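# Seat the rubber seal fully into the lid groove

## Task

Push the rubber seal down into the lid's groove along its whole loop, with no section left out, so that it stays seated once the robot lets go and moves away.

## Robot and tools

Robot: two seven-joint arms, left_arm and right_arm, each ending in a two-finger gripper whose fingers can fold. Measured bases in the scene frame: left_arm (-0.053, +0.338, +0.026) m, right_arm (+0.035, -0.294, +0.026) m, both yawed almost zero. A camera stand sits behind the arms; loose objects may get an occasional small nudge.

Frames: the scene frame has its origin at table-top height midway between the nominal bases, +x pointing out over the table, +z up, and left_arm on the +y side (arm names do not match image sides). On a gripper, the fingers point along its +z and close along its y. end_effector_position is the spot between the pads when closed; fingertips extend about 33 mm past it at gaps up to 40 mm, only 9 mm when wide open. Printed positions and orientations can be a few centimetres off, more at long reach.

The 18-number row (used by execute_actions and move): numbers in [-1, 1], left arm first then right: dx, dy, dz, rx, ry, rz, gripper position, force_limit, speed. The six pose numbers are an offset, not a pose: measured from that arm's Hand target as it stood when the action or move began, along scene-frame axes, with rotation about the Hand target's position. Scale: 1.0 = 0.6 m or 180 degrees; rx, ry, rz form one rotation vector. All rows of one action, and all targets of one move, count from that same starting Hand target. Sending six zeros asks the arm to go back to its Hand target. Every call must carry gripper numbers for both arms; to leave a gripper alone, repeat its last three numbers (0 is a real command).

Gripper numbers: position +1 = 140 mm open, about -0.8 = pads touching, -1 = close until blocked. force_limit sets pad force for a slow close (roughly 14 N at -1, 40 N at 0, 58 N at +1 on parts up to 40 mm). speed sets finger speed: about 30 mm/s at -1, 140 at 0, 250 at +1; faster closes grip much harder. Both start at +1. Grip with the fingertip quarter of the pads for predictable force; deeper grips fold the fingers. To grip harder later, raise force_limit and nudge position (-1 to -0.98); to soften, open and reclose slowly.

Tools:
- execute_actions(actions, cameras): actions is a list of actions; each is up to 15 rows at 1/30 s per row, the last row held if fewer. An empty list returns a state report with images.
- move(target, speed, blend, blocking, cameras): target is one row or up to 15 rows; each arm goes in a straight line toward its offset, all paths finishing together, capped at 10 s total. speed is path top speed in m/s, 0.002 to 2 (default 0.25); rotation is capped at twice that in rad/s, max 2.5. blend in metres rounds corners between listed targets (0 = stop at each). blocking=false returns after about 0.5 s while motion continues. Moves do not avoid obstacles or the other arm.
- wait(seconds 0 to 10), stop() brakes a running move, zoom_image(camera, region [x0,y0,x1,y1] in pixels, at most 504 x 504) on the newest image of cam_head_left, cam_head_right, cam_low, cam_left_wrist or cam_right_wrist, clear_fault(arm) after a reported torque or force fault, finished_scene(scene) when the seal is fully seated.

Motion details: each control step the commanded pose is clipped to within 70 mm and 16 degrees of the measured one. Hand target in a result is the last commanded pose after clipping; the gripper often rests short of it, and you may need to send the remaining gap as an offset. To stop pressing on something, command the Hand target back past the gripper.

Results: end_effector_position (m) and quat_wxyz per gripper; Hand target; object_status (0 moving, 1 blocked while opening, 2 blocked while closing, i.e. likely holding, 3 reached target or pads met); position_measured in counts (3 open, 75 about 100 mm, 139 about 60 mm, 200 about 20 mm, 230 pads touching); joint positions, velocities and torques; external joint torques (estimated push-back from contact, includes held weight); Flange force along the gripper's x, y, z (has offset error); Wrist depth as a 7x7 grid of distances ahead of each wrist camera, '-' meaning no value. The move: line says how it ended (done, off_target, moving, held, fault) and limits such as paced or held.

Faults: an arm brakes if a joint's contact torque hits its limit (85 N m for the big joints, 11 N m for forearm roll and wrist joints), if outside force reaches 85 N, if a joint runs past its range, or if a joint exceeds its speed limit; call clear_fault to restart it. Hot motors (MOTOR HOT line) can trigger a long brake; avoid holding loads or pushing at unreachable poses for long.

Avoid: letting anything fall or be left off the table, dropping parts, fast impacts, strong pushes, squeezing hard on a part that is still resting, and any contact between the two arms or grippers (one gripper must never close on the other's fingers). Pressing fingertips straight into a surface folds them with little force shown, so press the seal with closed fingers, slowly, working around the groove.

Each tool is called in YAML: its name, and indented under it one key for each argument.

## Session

execute_actions:
  actions: []

Scene clock: 0.00 s.
left_arm: end_effector_position=(+0.5806, +0.2196, +0.3259) position_measured=3 object_status=3 end_effector_quat_wxyz=(+0.154, +0.972, -0.014, +0.178) | right_arm: end_effector_position=(+0.4526, -0.4063, +0.1639) position_measured=3 object_status=3 end_effector_quat_wxyz=(+0.105, +0.340, +0.620, +0.699)
Joint positions: left_arm=[-0.096 -0.06 -0.009 -2.088 -0.406 2.376 -1.385] | right_arm=[-0.879 0.508 -0.131 -2.36 1.229 1.414 0.591]
Joint velocities: within noise
Joint torques (N m): no reading
External joint torques (N m): no reading
Flange force (N): no reading
Wrist depth (mm): cam_left_wrist=[1104 1210 1291 1407 1584 1713 1952 / 1114 1188 1298 1414 1564 1748 1893 / 1090 1177 1265 1354 1517 1701 1851 / 375 133 439 478 525 137 664 / - 114 437 478 526 137 97 / - 402 436 477 518 567 98 / - 402 436 474 516 566 -] | cam_right_wrist=[257 - 3237 3972 3641 3450 2149 / - - 3405 3361 2731 2450 2789 / - - 2819 2731 2946 2497 2149 / - 129 2703 2913 2131 144 2167 / - 119 2341 2648 2032 1821 104 / - 98 2497 2114 1796 1760 99 / - - 1833 - 2048 1783 -]
Hand target: left_arm +0.5806, +0.2196, +0.3259; +0.154, +0.972, -0.014, +0.178 | right_arm +0.4526, -0.4063, +0.1639; +0.105, +0.340, +0.620, +0.699
Tool commands: left_gripper/position=+1.0 left_gripper/force_limit=+1.0 left_gripper/speed=+1.0 right_gripper/position=+1.0 right_gripper/force_limit=+1.0 right_gripper/speed=+1.0

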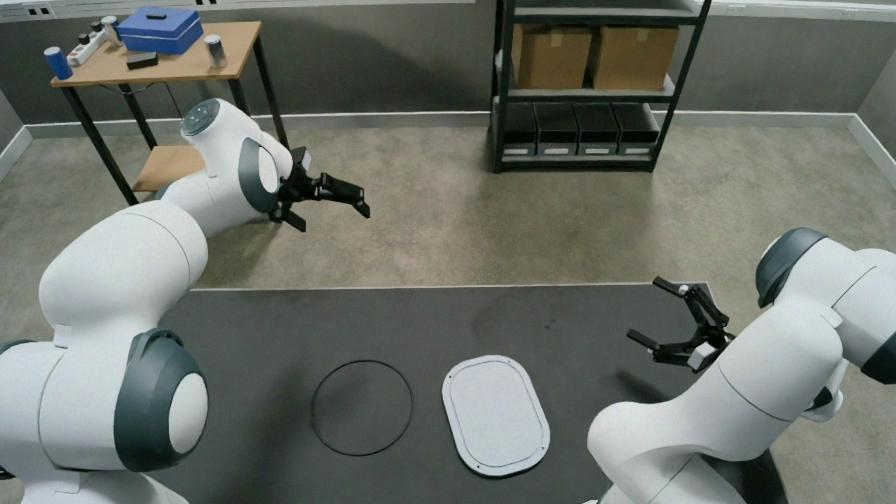

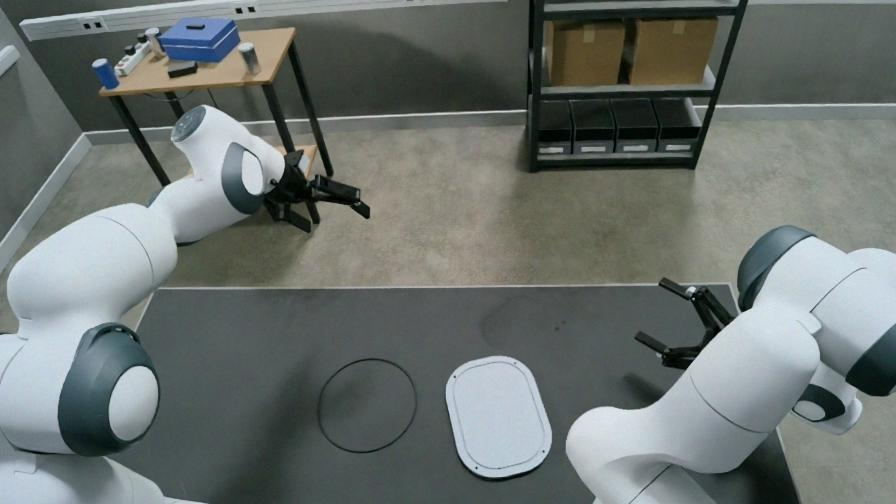

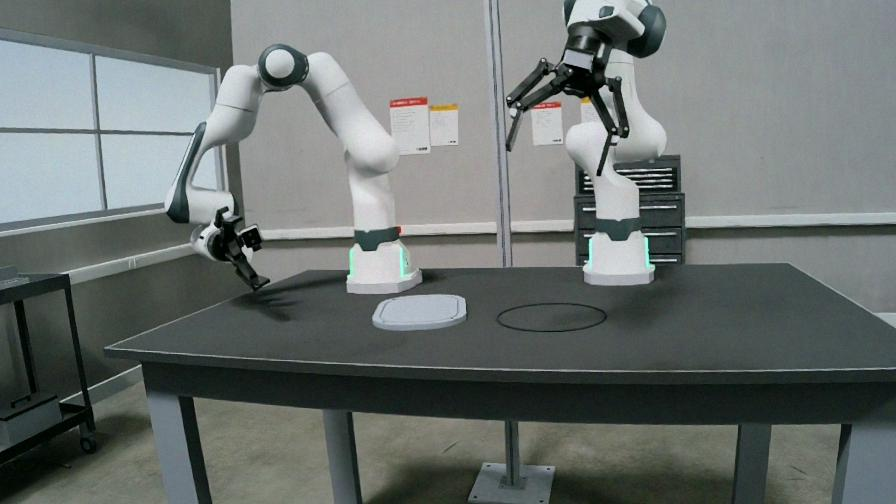

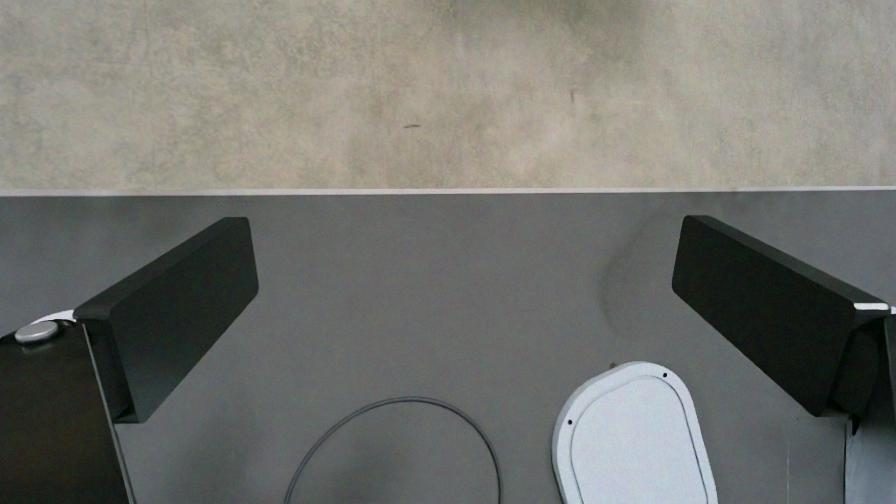

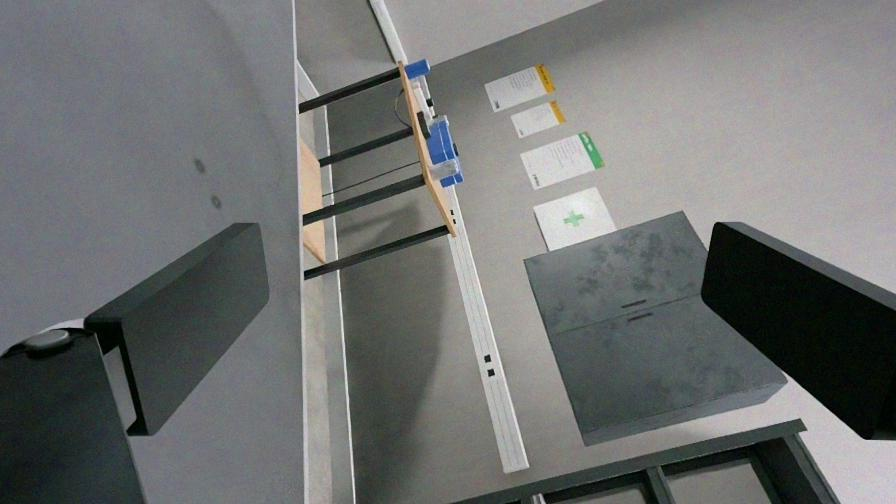

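move:
  target:
    - [-0.3343,-0.2827,0.1568,0.0834,0.1266,0.0906,-0.45,-1,0,0,-0.25,0.25,0,0,0,-1,-1,-0.5]
  speed: 0.35
  cameras: ["cam_left_wrist","cam_head_left"]

Scene clock: 95.23 s.
left_arm: end_effector_position=(+0.3801, +0.0487, +0.4203) position_measured=186 object_status=3 end_effector_quat_wxyz=(+0.003, +0.992, +0.128, +0.000) | right_arm: end_effector_position=(+0.4521, -0.5566, +0.3128) position_measured=232 object_status=3 end_effector_quat_wxyz=(+0.107, +0.340, +0.621, +0.698)
Joint positions: left_arm=[-0.128 -0.139 -0.437 -1.764 -0.063 1.642 -2.367] | right_arm=[-0.997 0.412 -0.206 -2.007 1.176 1.156 0.97]
Joint velocities: left_arm=[-0.001 0 0 0.001 0 -0.001 -0.006] | right_arm=[within noise]
Joint torques (N m): left_arm=[-0.63 -23.81 1.54 24.79 1.39 2.39 -0.25] | right_arm=[0.31 -41.29 -0.45 19.35 2.33 -2.23 0.21]
External joint torques (N m): left_arm=[-0.64 1.04 -0.24 0.33 0.46 -0.22 -0.25] | right_arm=[0.31 -1.42 0.67 0.47 0.15 -0.13 0.1]
Flange force (N): left_arm=[3.2 5.2 -2.2] | right_arm=[1.6 2.5 1.6]
Wrist depth (mm): cam_left_wrist=[486 491 494 497 497 501 506 / 511 515 515 521 523 532 530 / 544 541 549 543 541 556 562 / 570 572 571 560 567 594 592 / 605 83 94 611 88 88 629 / - 68 75 651 - 72 67 / - - - 707 - 73 -] | cam_right_wrist=[- 3048 3641 - 3197 3159 2789 / - 2362 3277 2675 3450 4682 2521 / - 2241 2648 2497 - 1914 - / - 2149 2427 120 2097 - - / - 1846 88 93 87 83 - / - - - - - 74 1796 / - - - - - - -]
Hand target: left_arm +0.3800, +0.0500, +0.4200; +0.000, +0.991, +0.131, +0.000 | right_arm +0.4526, -0.5563, +0.3139; +0.105, +0.340, +0.620, +0.699
Off the commanded pose: left_arm 0.001 m, 0 deg | right_arm 0.001 m, 0 deg.
move: done; limits=paced
Images, in order (width x height): cam_head_left 896x504, cam_left_wrist 896x504.

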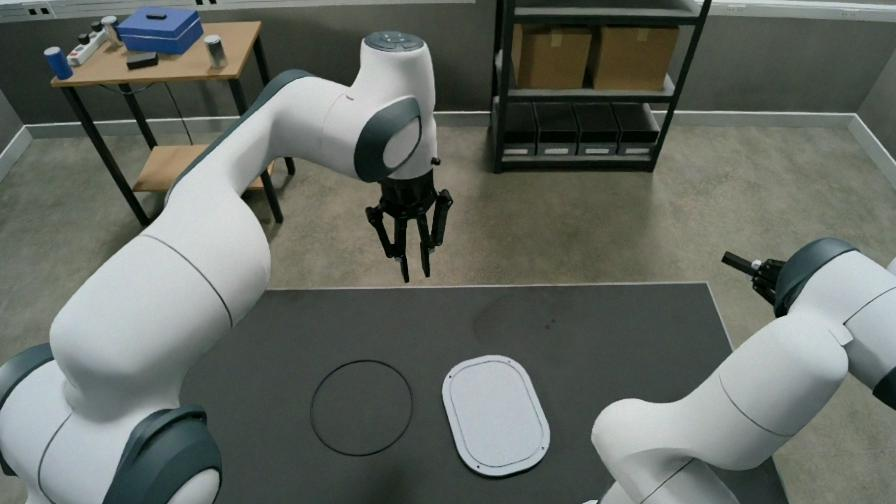

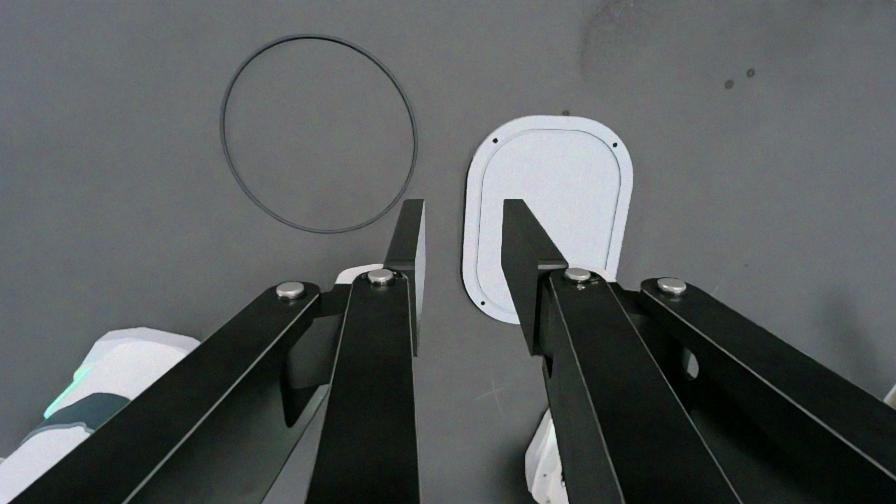

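move:
  target:
    - [0.1,0.2737,-0.40,0,0,-0.5133,-0.45,-1,0,0,0,0,0,0,0,-1,-1,-0.5]
    - [0.1,0.2737,-0.5583,0,0,-0.5133,-0.45,-1,0,0,0,0,0,0,0,-1,-1,-0.5]
  speed: [0.35,0.15]
  blend: [0.02,0]
  cameras: ["cam_left_wrist"]

zoom_image:
  camera: "cam_left_wrist"
  region: [320, 0, 620, 240]

Scene clock: 148.23 s.
left_arm: end_effector_position=(+0.4396, +0.2149, +0.0855) position_measured=186 object_status=3 end_effector_quat_wxyz=(-0.001, +0.782, -0.624, -0.002) | right_arm: end_effector_position=(+0.4521, -0.5566, +0.3128) position_measured=232 object_status=3 end_effector_quat_wxyz=(+0.107, +0.341, +0.621, +0.698)
Joint positions: left_arm=[-0.14 0.134 -0.122 -2.363 0.032 2.493 -0.493] | right_arm=[-0.997 0.412 -0.206 -2.007 1.176 1.156 0.971]
Joint velocities: left_arm=[-0.001 0 0.001 0 0 0 0.006] | right_arm=[within noise]
Joint torques (N m): left_arm=[-0.37 -31.66 -0.65 20.23 -0.05 2.9 0.04] | right_arm=[0.24 -41.29 -0.4 19.35 2.34 -2.22 0.21]
External joint torques (N m): left_arm=[-0.44 0.89 -0.35 -0.08 -0.51 0.29 0.04] | right_arm=[0.17 -1.29 0.66 0.35 0.14 -0.11 0.1]
Flange force (N): left_arm=[1.2 -1.0 2.4] | right_arm=[1.6 2.2 1.6]
Wrist depth (mm): cam_left_wrist=[194 195 195 197 197 200 200 / 203 205 206 207 208 209 211 / 215 215 217 217 219 221 223 / 227 228 227 226 228 234 236 / 239 89 94 242 88 88 250 / - 68 75 260 - 72 67 / - - - 280 - 73 -] | cam_right_wrist=[- 2731 3855 3745 - - 2760 / - 2427 2850 3693 - - 2341 / - 2280 2570 2131 2648 - - / 397 1971 2946 120 2131 2149 - / - 1821 88 93 87 1914 1748 / - - - - - 74 - / - - - - - - -]
Hand target: left_arm +0.4400, +0.2142, +0.0850; +0.000, +0.781, -0.625, +0.000 | right_arm +0.4526, -0.5563, +0.3139; +0.105, +0.340, +0.620, +0.699
Off the commanded pose: left_arm 0.001 m, 0 deg | right_arm 0.001 m, 0 deg.
move: done; limits=paced
Images, in order (width x height): cam_left_wrist 896x504.

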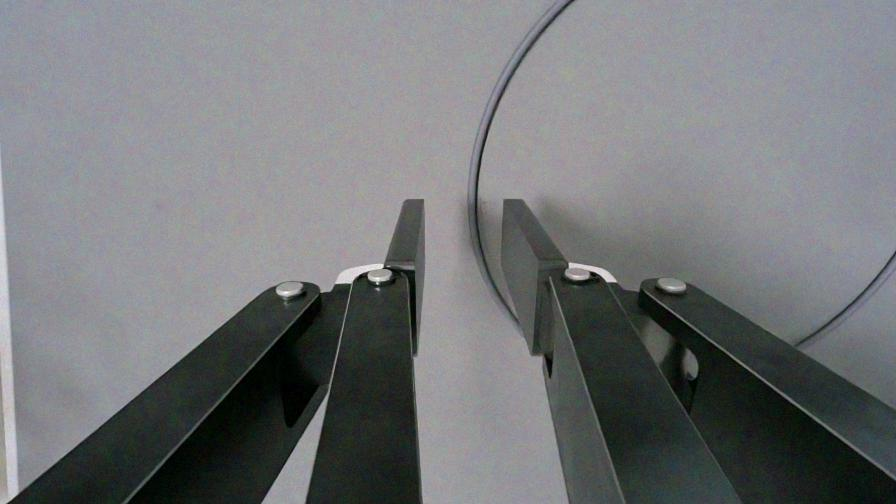

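Scaled by 1.680 from the camera's 896x504 image, which has a finer 1280x720 frame.

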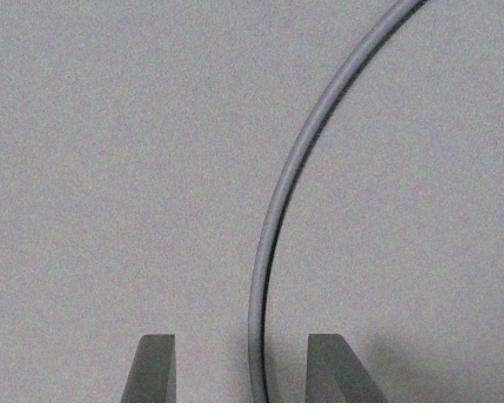

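move:
  target:
    - [-0.012,-0.0027,-0.03,0,0,0,-0.45,-1,0,0,0,0,0,0,0,-1,-1,-0.5]
    - [-0.012,-0.0027,-0.0875,0,0,0,-0.45,-1,0,0,0,0,0,0,0,-1,-1,-0.5]
  speed: [0.1,0.06]
  blend: [0.005,0]
  cameras: ["cam_left_wrist"]

zoom_image:
  camera: "cam_left_wrist"
  region: [380, 100, 580, 260]

Scene clock: 160.47 s.
left_arm: end_effector_position=(+0.4305, +0.2132, +0.0336) position_measured=186 object_status=3 end_effector_quat_wxyz=(+0.003, +0.780, -0.626, -0.004) | right_arm: end_effector_position=(+0.4521, -0.5566, +0.3128) position_measured=232 object_status=3 end_effector_quat_wxyz=(+0.107, +0.341, +0.621, +0.698)
Joint positions: left_arm=[-0.148 0.237 -0.116 -2.393 0.051 2.619 -0.505] | right_arm=[-0.997 0.412 -0.206 -2.007 1.176 1.156 0.971]
Joint torques (N m): left_arm=[-0.99 -31.02 -0.01 18.48 0.79 4.4 -0.4] | right_arm=[0.26 -41.29 -0.43 19.38 2.33 -2.22 0.25]
External joint torques (N m): left_arm=[-1.08 3.1 0.52 0.05 0.41 1.78 -0.4] | right_arm=[0.25 -1.28 0.68 0.42 0.13 -0.12 0.14]
Flange force (N): left_arm=[4.3 -3.6 12.6] | right_arm=[1.3 2.3 1.5]
Wrist depth (mm): cam_left_wrist=[147 149 148 150 151 152 154 / 154 155 156 158 159 160 161 / 163 164 165 166 168 169 171 / 172 173 172 174 174 179 181 / 181 84 94 185 88 88 192 / - 69 67 199 - 72 67 / - - - 213 - 73 -] | cam_right_wrist=[- 2320 3197 3361 - 3197 - / - 2570 3450 2979 2427 2241 - / 390 2131 2648 3048 2596 - - / 394 2064 2427 120 2131 2241 2731 / - 1846 88 93 87 83 1886 / - - - - - 74 - / - - - - - - -]
Hand target: left_arm +0.4328, +0.2126, +0.0325; +0.000, +0.781, -0.625, +0.000 | right_arm +0.4526, -0.5563, +0.3139; +0.105, +0.340, +0.620, +0.699
Off the commanded pose: left_arm 0.003 m, 1 deg | right_arm 0.001 m, 0 deg.
move: done
Images, in order (width x height): cam_left_wrist 896x504.

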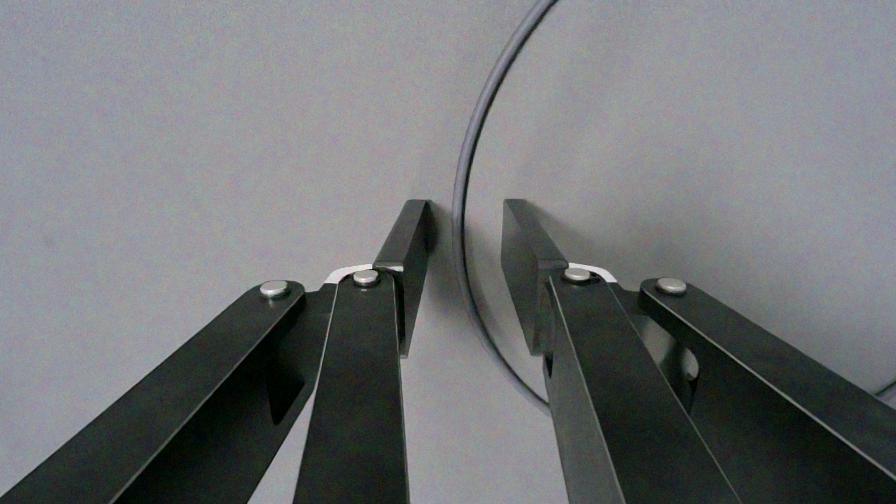

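Scaled by 2.520 from the camera's 896x504 image, which has a finer 1280x720 frame.

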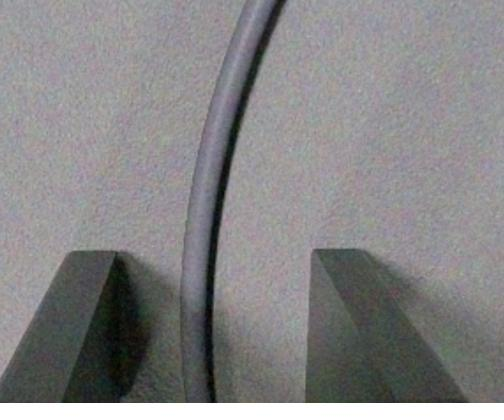

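move:
  target:
    - [0.0038,-0.001,0.0075,0,0,0,-0.45,-1,0,0,0,0,0,0,0,-1,-1,-0.5]
  speed: 0.03
  cameras: ["cam_left_wrist"]

zoom_image:
  camera: "cam_left_wrist"
  region: [380, 100, 580, 260]

Scene clock: 166.30 s.
left_arm: end_effector_position=(+0.4339, +0.2123, +0.0358) position_measured=186 object_status=3 end_effector_quat_wxyz=(+0.001, +0.780, -0.626, -0.001) | right_arm: end_effector_position=(+0.4521, -0.5566, +0.3128) position_measured=232 object_status=3 end_effector_quat_wxyz=(+0.107, +0.341, +0.621, +0.698)
Joint positions: left_arm=[-0.148 0.236 -0.115 -2.388 0.052 2.619 -0.506] | right_arm=[-0.997 0.412 -0.206 -2.007 1.176 1.156 0.971]
Joint torques (N m): left_arm=[-0.92 -33.98 -0.49 18.94 0.38 2.66 -0.34] | right_arm=[0.22 -41.28 -0.41 19.36 2.34 -2.22 0.23]
External joint torques (N m): left_arm=[-0.78 0.19 0.26 0.41 -0.01 0.03 -0.34] | right_arm=[0.2 -1.29 0.7 0.4 0.15 -0.12 0.13]
Flange force (N): left_arm=[2.4 -1.1 0.9] | right_arm=[1.4 2.3 1.5]
Wrist depth (mm): cam_left_wrist=[149 150 151 152 153 154 155 / 157 158 159 160 161 162 163 / 165 167 167 168 169 171 172 / 175 175 175 174 176 181 182 / 185 182 94 187 88 88 193 / - 68 75 199 - 72 67 / - - - 218 - 73 -] | cam_right_wrist=[- 2622 3197 4161 3048 3319 2819 / - - 3237 3800 3197 - - / - - 2383 2320 2648 - - / - 2017 2913 120 2149 2167 - / - 1846 88 93 87 87 - / - - - - - 74 1783 / - - - - - - -]
Hand target: left_arm +0.4351, +0.2120, +0.0370; +0.000, +0.781, -0.625, +0.000 | right_arm +0.4526, -0.5563, +0.3139; +0.105, +0.340, +0.620, +0.699
Off the commanded pose: left_arm 0.002 m, 0 deg | right_arm 0.001 m, 0 deg.
move: done
Images, in order (width x height): cam_left_wrist 896x504.

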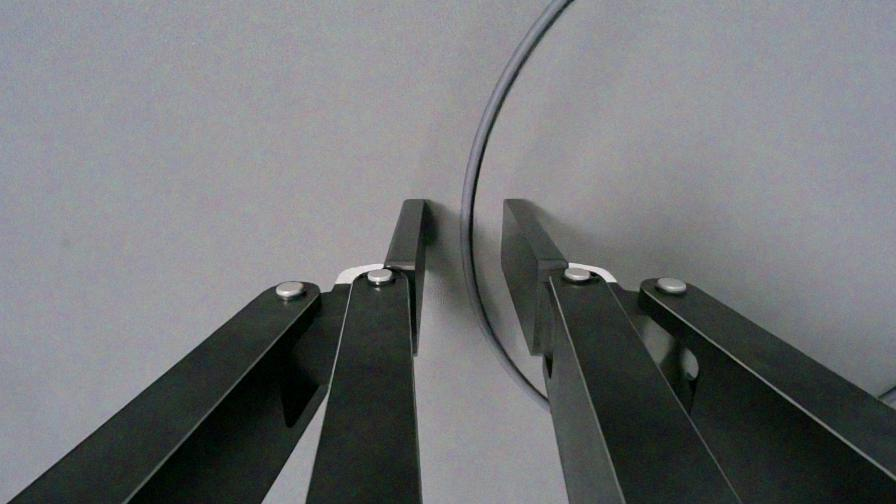

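Scaled by 2.520 from the camera's 896x504 image, which has a finer 1280x720 frame.

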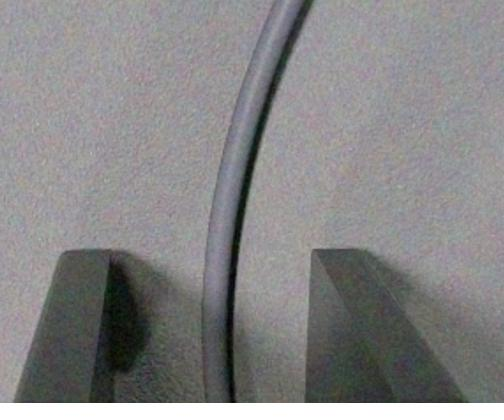

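move:
  target:
    - [0,0,0,0,0,0,-1,-1,-1,0,0,0,0,0,0,-1,-1,-0.5]
  speed: 0.03
  cameras: ["cam_left_wrist"]

zoom_image:
  camera: "cam_left_wrist"
  region: [380, 100, 580, 260]

Scene clock: 173.40 s.
left_arm: end_effector_position=(+0.4339, +0.2122, +0.0361) position_measured=225 object_status=0 end_effector_quat_wxyz=(+0.001, +0.780, -0.626, -0.001) | right_arm: end_effector_position=(+0.4521, -0.5566, +0.3128) position_measured=232 object_status=3 end_effector_quat_wxyz=(+0.107, +0.341, +0.621, +0.698)
Joint positions: left_arm=[-0.149 0.235 -0.115 -2.388 0.052 2.618 -0.506] | right_arm=[-0.997 0.412 -0.206 -2.007 1.176 1.156 0.971]
Joint torques (N m): left_arm=[-0.85 -33.66 -0.39 18.96 0.39 2.88 -0.35] | right_arm=[0.22 -41.33 -0.37 19.39 2.33 -2.22 0.27]
External joint torques (N m): left_arm=[-0.76 0.42 0.31 0.5 0 0.26 -0.35] | right_arm=[0.29 -1.42 0.82 0.48 0.14 -0.13 0.16]
Flange force (N): left_arm=[2.6 -1.5 2.1] | right_arm=[1.4 2.6 1.7]
Wrist depth (mm): cam_left_wrist=[150 150 151 152 153 154 155 / 157 158 159 160 161 162 163 / 165 167 167 168 170 171 173 / 175 176 177 119 177 181 183 / 185 185 85 83 88 187 194 / 195 - 73 67 - 71 204 / - - - - - 69 -] | cam_right_wrist=[- 2648 3277 - 4767 2789 - / - 2521 2760 3361 2596 2648 1702 / - 2185 2703 2881 2260 2497 2280 / - 1956 2819 120 2114 2203 2114 / - 1821 88 93 87 98 2260 / - - - - - 74 - / - - - - - - -]
Hand target: left_arm +0.4351, +0.2120, +0.0370; +0.000, +0.781, -0.625, +0.000 | right_arm +0.4526, -0.5563, +0.3139; +0.105, +0.340, +0.620, +0.699
Off the commanded pose: left_arm 0.002 m, 0 deg | right_arm 0.001 m, 0 deg.
move: done
Images, in order (width x height): cam_left_wrist 896x504.

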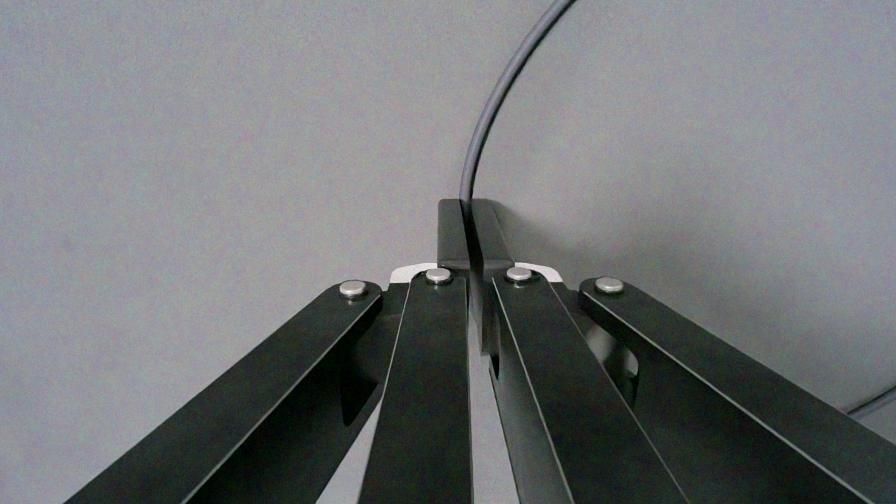

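Scaled by 2.520 from the camera's 896x504 image, which has a finer 1280x720 frame.

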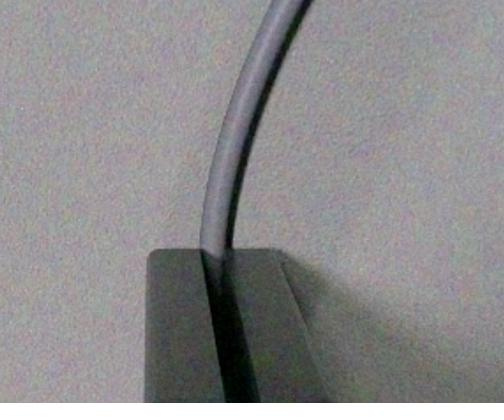

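move:
  target:
    - [0,0,0.05,0,0,0,-1,-1,-1,0,0,0,0,0,0,-1,-1,-0.5]
    - [0,0,0.5667,0,0,0,-1,-1,-1,0,0,0,0,0,0,-1,-1,-0.5]
  speed: [0.05,0.15]
  blend: [0.005,0]
  cameras: ["cam_head_left","cam_low","cam_left_wrist"]

Scene clock: 180.73 s.
left_arm: end_effector_position=(+0.4358, +0.2116, +0.3772) position_measured=225 object_status=2 end_effector_quat_wxyz=(-0.002, +0.781, -0.624, +0.001) | right_arm: end_effector_position=(+0.4521, -0.5566, +0.3128) position_measured=232 object_status=3 end_effector_quat_wxyz=(+0.107, +0.341, +0.621, +0.698)
Joint positions: left_arm=[-0.148 -0.185 -0.113 -1.939 -0.018 1.758 -0.461] | right_arm=[-0.997 0.412 -0.206 -2.007 1.176 1.156 0.971]
Joint velocities: left_arm=[0 0 0 -0.001 0.001 -0.004 -0.002] | right_arm=[within noise]
Joint torques (N m): left_arm=[-0.67 -25.08 0.9 25.29 0.44 2.5 0.1] | right_arm=[0.23 -41.28 -0.39 19.38 2.33 -2.22 0.23]
External joint torques (N m): left_arm=[-0.59 1 0.48 0.42 -0.32 -0.13 0.1] | right_arm=[0.33 -1.29 0.81 0.41 0.13 -0.13 0.13]
Flange force (N): left_arm=[1.8 -3.9 -1.5] | right_arm=[1.3 2.3 1.7]
Wrist depth (mm): cam_left_wrist=[1240 1253 456 458 462 464 467 / 1311 1311 480 478 484 486 492 / 1368 1391 502 495 511 514 517 / 1422 1431 530 114 532 543 540 / 1554 1517 79 83 88 549 503 / 1604 - 73 67 - 71 430 / - - - - - 69 -] | cam_right_wrist=[- - 3855 2850 - 2850 3048 / 443 2881 3277 3496 2946 2703 2185 / - 2570 2545 3013 2596 - - / - 2001 2819 120 1900 - 2167 / - 1808 88 93 87 1914 - / - - - - - 74 - / - - - - - - -]
Hand target: left_arm +0.4351, +0.2120, +0.3770; +0.000, +0.781, -0.625, +0.000 | right_arm +0.4526, -0.5563, +0.3139; +0.105, +0.340, +0.620, +0.699
Off the commanded pose: left_arm 0.001 m, 0 deg | right_arm 0.001 m, 0 deg.
move: done
Images, in order (width x height): cam_head_left 896x504, cam_low 896x504, cam_left_wrist 896x504.

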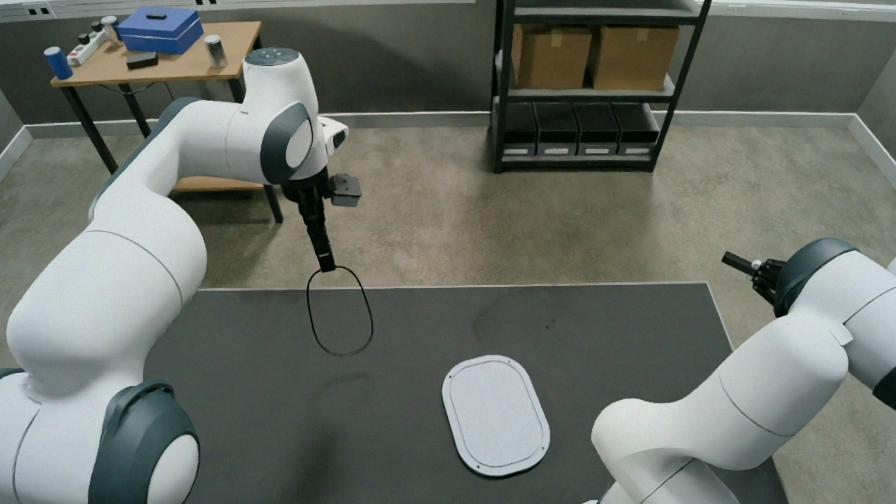

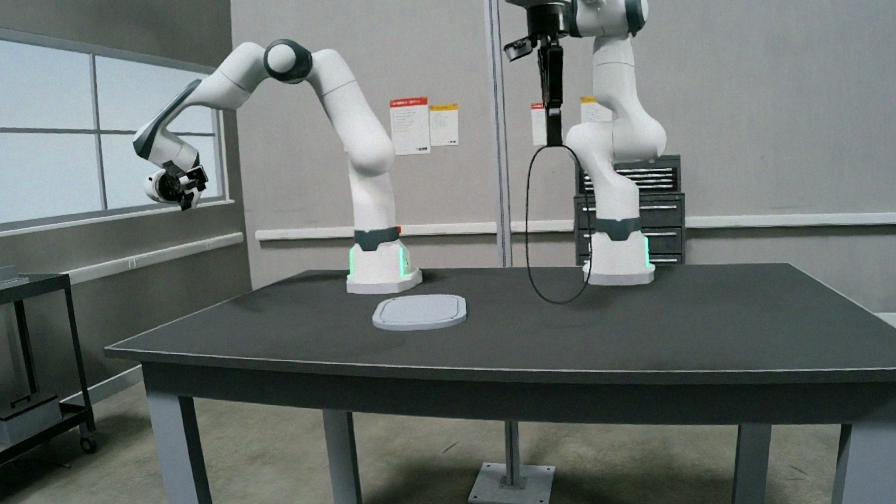

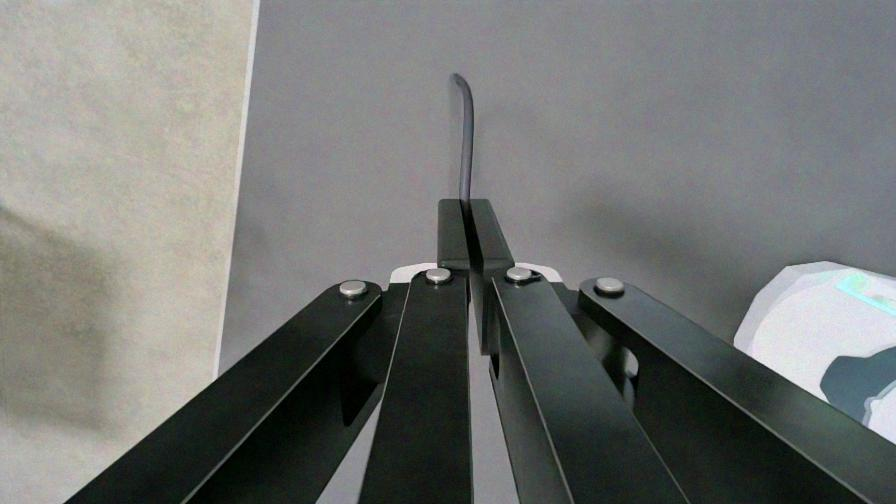

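move:
  target:
    - [-0.4213,-0.5587,0.0,0,0,0,-1,-1,-1,0,0,0,0,0,0,-1,-1,-0.5]
  speed: 0.2
  cameras: ["cam_head_left","cam_low","cam_left_wrist"]

Scene clock: 202.60 s.
left_arm: end_effector_position=(+0.1818, -0.1243, +0.3772) position_measured=225 object_status=2 end_effector_quat_wxyz=(+0.002, +0.779, -0.627, +0.001) | right_arm: end_effector_position=(+0.4521, -0.5566, +0.3128) position_measured=232 object_status=3 end_effector_quat_wxyz=(+0.107, +0.341, +0.621, +0.698)
Joint positions: left_arm=[-0.286 -0.202 -0.754 -1.892 -0.143 1.745 -1.203] | right_arm=[-0.997 0.412 -0.206 -2.007 1.176 1.156 0.971]
Joint velocities: left_arm=[0 0 0 0 0 0 -0.005] | right_arm=[within noise]
Joint torques (N m): left_arm=[-0.25 -16.65 3.79 25.06 1.29 2.46 -0.29] | right_arm=[0.26 -41.37 -0.35 19.35 2.32 -2.23 0.23]
External joint torques (N m): left_arm=[-0.24 0.78 -0.53 0.47 0.47 -0.2 -0.29] | right_arm=[0.15 -1.41 0.68 0.4 0.13 -0.13 0.12]
Flange force (N): left_arm=[7.4 -1.0 -1.8] | right_arm=[1.8 2.4 1.6]
Wrist depth (mm): cam_left_wrist=[454 452 450 456 440 323 128 / 474 471 470 480 487 465 492 / 500 502 494 496 514 517 528 / 526 528 529 114 535 545 772 / 555 555 79 83 88 563 1574 / 583 - 73 67 - 71 1667 / - - - - - 69 -] | cam_right_wrist=[- - 3277 - 3745 2979 - / - 3121 3361 3277 3121 - - / - 2320 2341 2622 2881 - 2280 / - 2097 2789 120 2097 2203 2203 / - 1886 88 93 87 1886 - / - - - - - 74 - / - - - - - - -]
Hand target: left_arm +0.1823, -0.1233, +0.3770; +0.000, +0.781, -0.625, +0.000 | right_arm +0.4526, -0.5563, +0.3139; +0.105, +0.340, +0.620, +0.699
Off the commanded pose: left_arm 0.001 m, 0 deg | right_arm 0.001 m, 0 deg.
move: done
Images, in order (width x height): cam_head_left 896x504, cam_low 896x504, cam_left_wrist 896x504.

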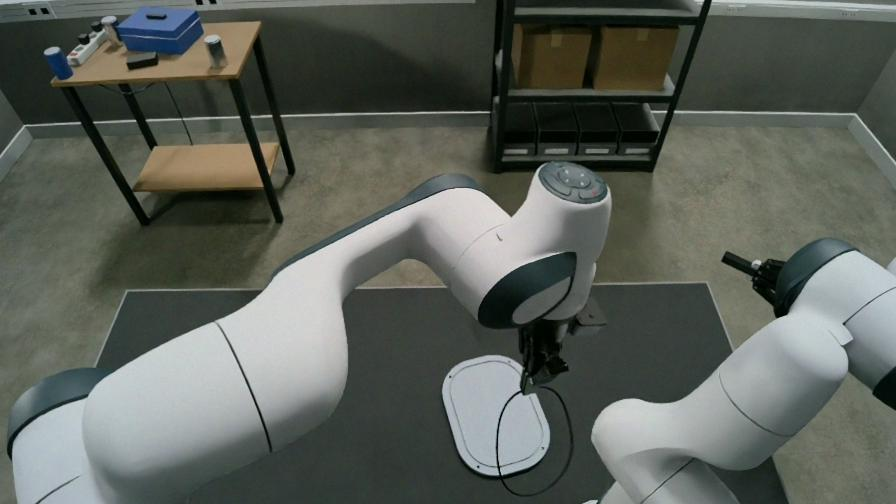

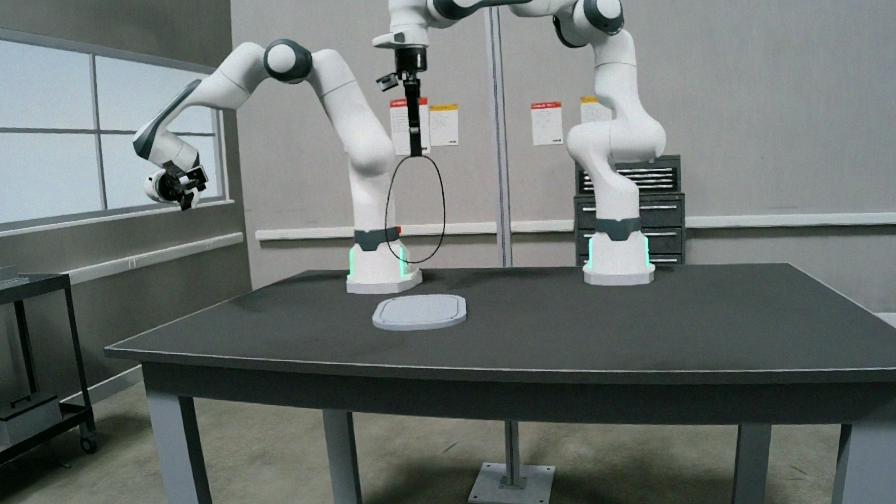

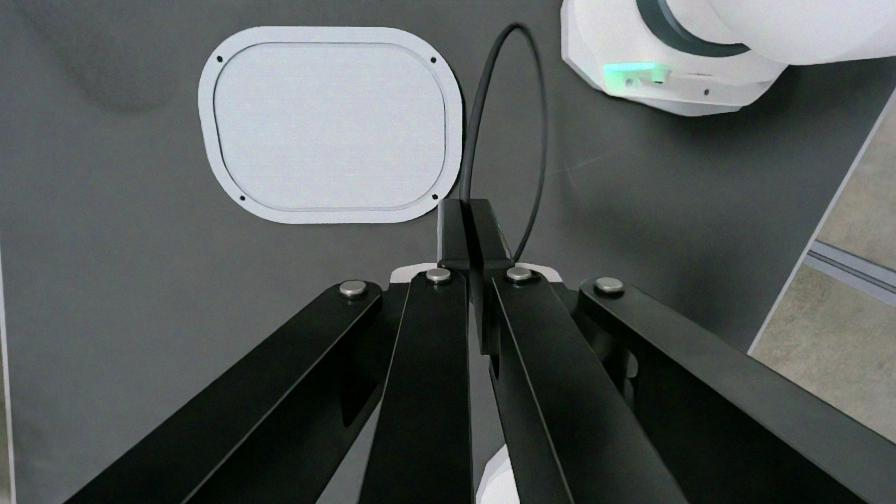

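wait:
  seconds: 0.2
  cameras: ["cam_head_left","cam_head_right","cam_low","cam_left_wrist"]

zoom_image:
  camera: "cam_head_left"
  region: [400, 330, 620, 504]

zoom_image:
  camera: "cam_low"
  region: [340, 130, 500, 340]

Scene clock: 222.90 s.
left_arm: end_effector_position=(+0.1818, -0.1243, +0.3772) position_measured=225 object_status=2 end_effector_quat_wxyz=(+0.002, +0.779, -0.627, +0.001) | right_arm: end_effector_position=(+0.4521, -0.5566, +0.3128) position_measured=232 object_status=3 end_effector_quat_wxyz=(+0.107, +0.341, +0.621, +0.698)
Joint positions: left_arm=[-0.286 -0.202 -0.754 -1.892 -0.143 1.745 -1.205] | right_arm=[-0.997 0.412 -0.206 -2.007 1.176 1.156 0.971]
Joint torques (N m): left_arm=[-0.29 -16.67 3.78 25.06 1.28 2.47 -0.32] | right_arm=[0.25 -41.29 -0.38 19.39 2.34 -2.22 0.25]
External joint torques (N m): left_arm=[-0.18 0.88 -0.46 0.35 0.46 -0.21 -0.32] | right_arm=[0.1 -1.25 0.61 0.37 0.13 -0.11 0.15]
Flange force (N): left_arm=[7.4 -1.1 -1.6] | right_arm=[1.5 2.2 1.3]
Wrist depth (mm): cam_left_wrist=[453 451 448 458 445 323 127 / 473 471 468 478 483 467 493 / 500 499 490 494 508 519 525 / 525 531 531 114 536 546 1472 / 557 551 79 83 88 561 1604 / 580 - 73 67 - 71 1667 / - - - - - 69 -] | cam_right_wrist=[- 3121 - - 3319 - - / - 2473 3319 3237 - 2648 - / - 2405 2622 2362 3121 - 2341 / - 2001 2675 120 2032 2280 2241 / - 1821 88 93 87 87 - / 364 - - - - 74 1873 / - - - - - - -]
Hand target: left_arm +0.1823, -0.1233, +0.3770; +0.000, +0.781, -0.625, +0.000 | right_arm +0.4526, -0.5563, +0.3139; +0.105, +0.340, +0.620, +0.699
Tool commands: left_gripper/position=-1.0 left_gripper/force_limit=-1.0 left_gripper/speed=-1.0 right_gripper/position=-1.0 right_gripper/force_limit=-1.0 right_gripper/speed=-0.5
Off the commanded pose: left_arm 0.001 m, 0 deg | right_arm 0.001 m, 0 deg.
wait: 0.20 s; at rest from the start
Images, in order (width x height): cam_head_left 896x504, cam_head_right 896x504, cam_low 896x504, cam_left_wrist 896x504.

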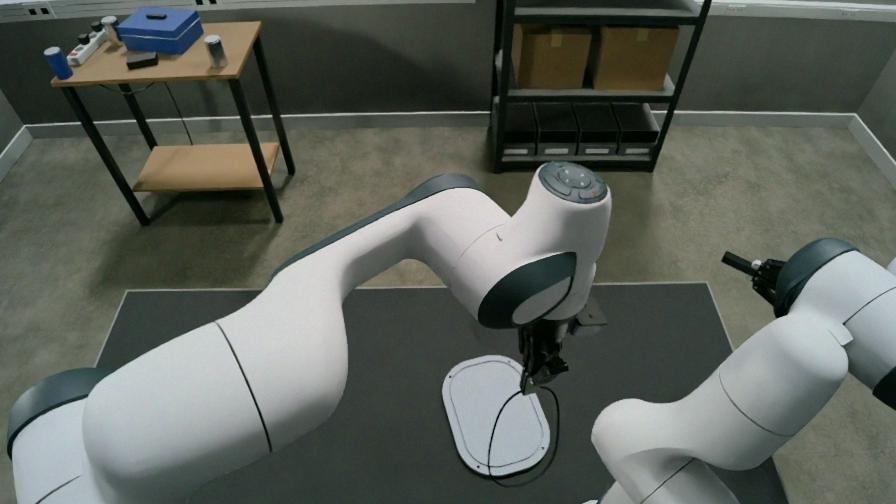

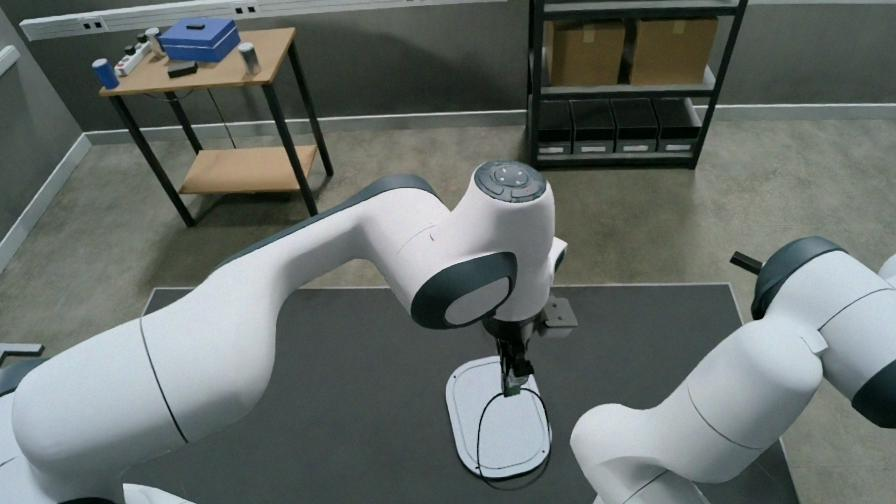

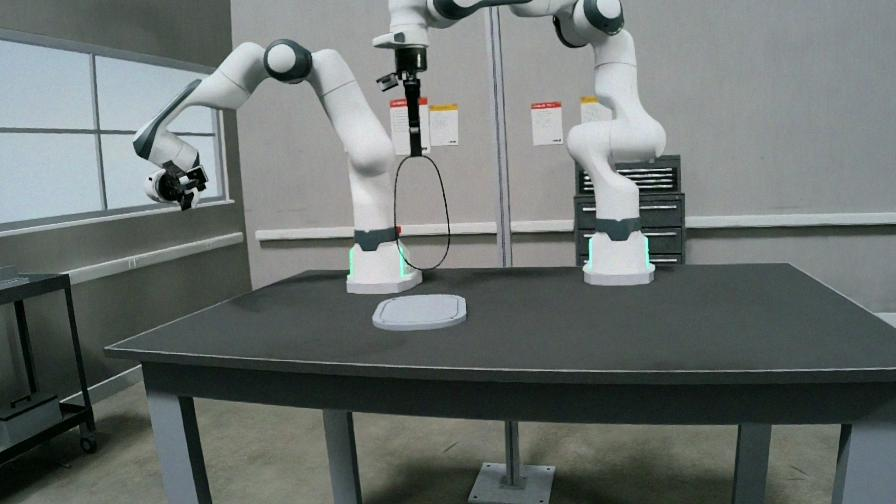

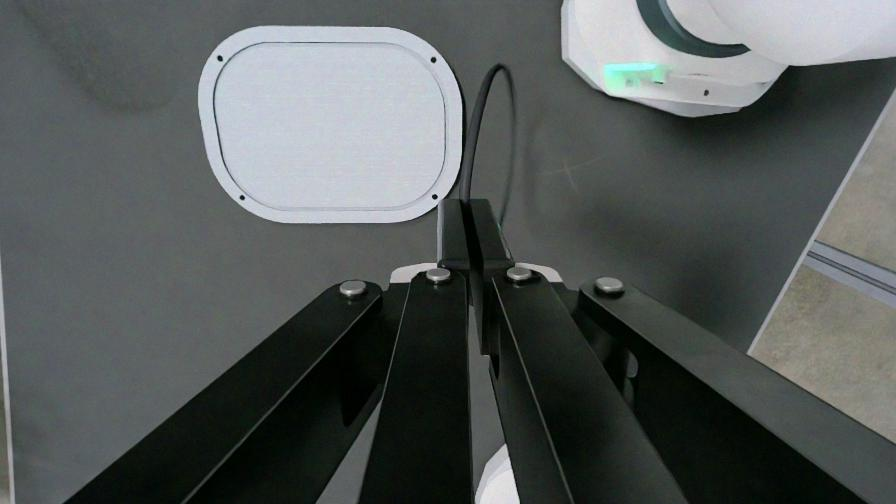

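Scaled by 2.291 from the camera's 896x504 image, which has a finer 1280x720 frame.

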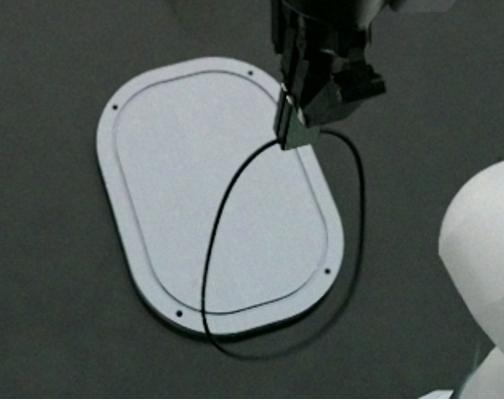

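Scaled by 2.400 from the camera's 896x504 image, which has a finer 1280x720 frame.

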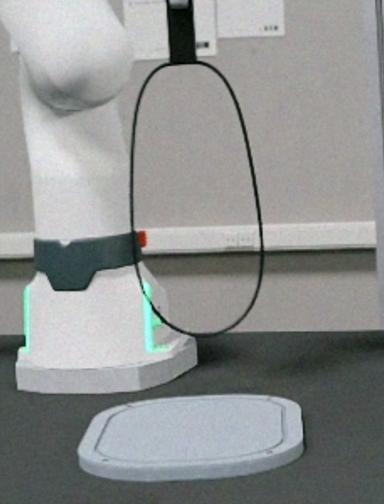

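move:
  target:
    - [0.083,0.0092,-0.0417,0,0,0,-1,-1,-1,0,0,0,0,0,0,-1,-1,-0.5]
  speed: 0.05
  cameras: ["cam_head_left","cam_low","cam_left_wrist"]

zoom_image:
  camera: "cam_head_left"
  region: [400, 330, 620, 504]

zoom_image:
  camera: "cam_low"
  region: [340, 130, 500, 340]

Scene clock: 236.40 s.
left_arm: end_effector_position=(+0.2293, -0.1172, +0.3512) position_measured=225 object_status=2 end_effector_quat_wxyz=(+0.001, +0.782, -0.623, -0.003) | right_arm: end_effector_position=(+0.4521, -0.5566, +0.3128) position_measured=232 object_status=3 end_effector_quat_wxyz=(+0.107, +0.341, +0.621, +0.698)
Joint positions: left_arm=[-0.251 -0.111 -0.742 -1.889 -0.081 1.8 -1.18] | right_arm=[-0.997 0.412 -0.206 -2.007 1.176 1.156 0.971]
Joint velocities: left_arm=[-0.001 0 0.001 -0.001 0.002 0.004 0.007] | right_arm=[within noise]
Joint torques (N m): left_arm=[-0.7 -20.39 2.3 25.32 1.3 3.12 0.14] | right_arm=[0.24 -41.3 -0.38 19.37 2.34 -2.22 0.23]
External joint torques (N m): left_arm=[-0.51 0.65 0.13 0.46 0.51 0.48 0.14] | right_arm=[0.07 -1.36 0.59 0.43 0.15 -0.11 0.12]
Flange force (N): left_arm=[4.9 -1.8 0.2] | right_arm=[1.6 2.4 1.3]
Wrist depth (mm): cam_left_wrist=[426 430 428 429 438 354 280 / 447 450 444 444 462 450 471 / 472 475 467 463 486 490 492 / 501 504 504 114 506 519 527 / 526 527 79 83 88 539 1517 / 556 - 73 67 - 71 1656 / - - - - - 69 -] | cam_right_wrist=[496 3319 - - - - 2881 / 458 2596 3319 2913 2789 - - / - 2320 2622 3048 2545 2427 - / - 2081 2731 120 2131 2032 - / - 1681 88 93 87 83 2017 / - - - - - 74 1900 / - - - - - - -]
Hand target: left_arm +0.2321, -0.1177, +0.3520; +0.000, +0.781, -0.625, +0.000 | right_arm +0.4526, -0.5563, +0.3139; +0.105, +0.340, +0.620, +0.699
Off the commanded pose: left_arm 0.003 m, 0 deg | right_arm 0.001 m, 0 deg.
move: done
Images, in order (width x height): cam_head_left 896x504, cam_low 896x504, cam_left_wrist 896x504.

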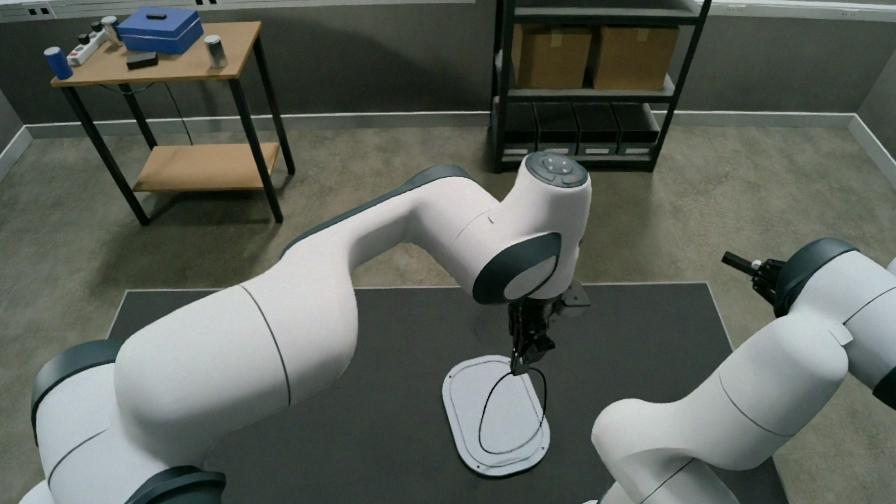

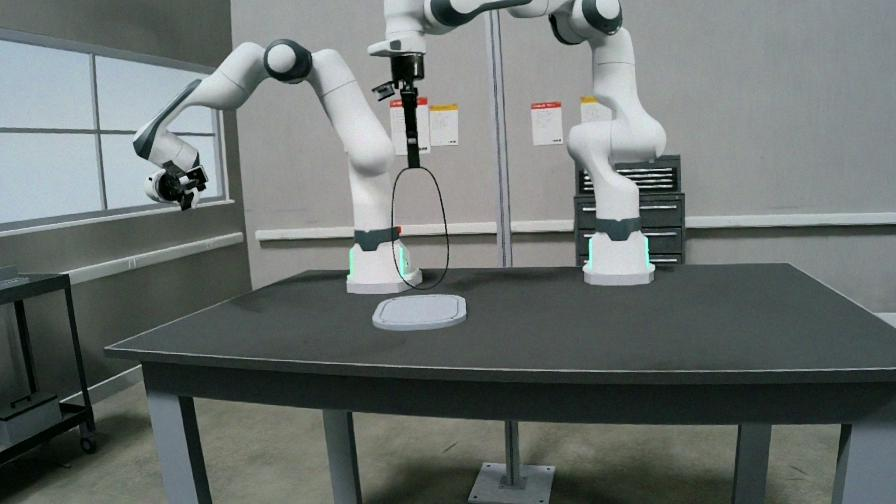

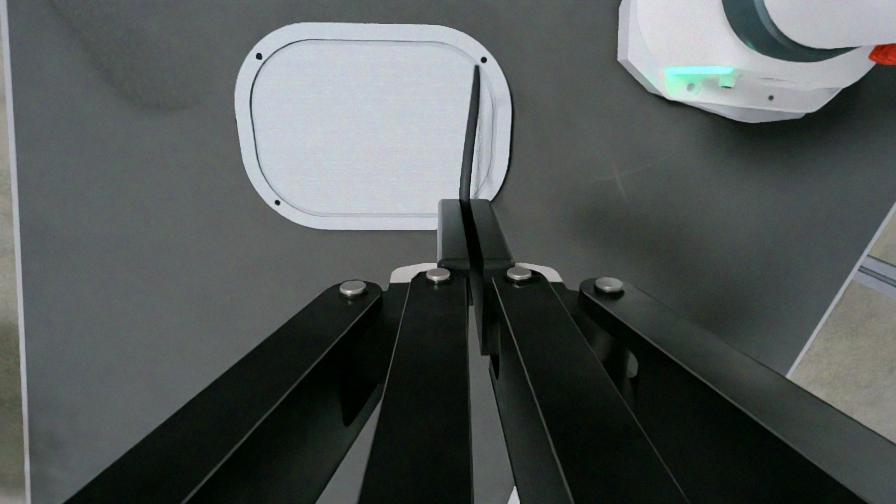

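Scaled by 2.291 from the camera's 896x504 image, which has a finer 1280x720 frame.

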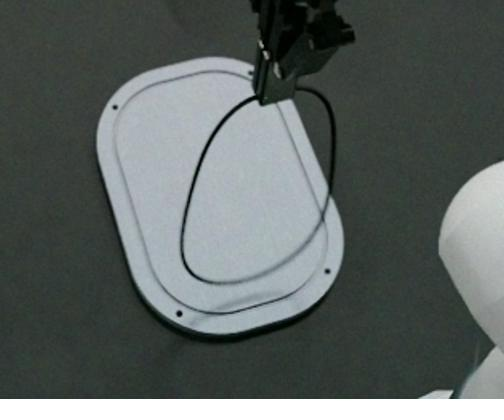

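Scaled by 2.400 from the camera's 896x504 image, which has a finer 1280x720 frame.

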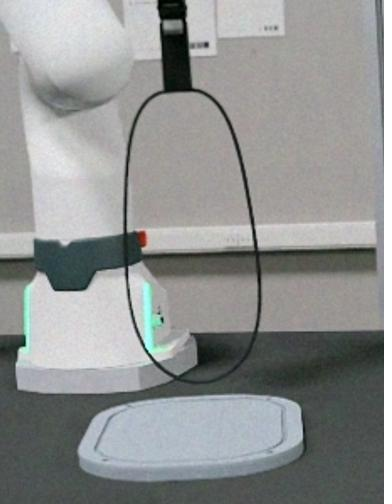

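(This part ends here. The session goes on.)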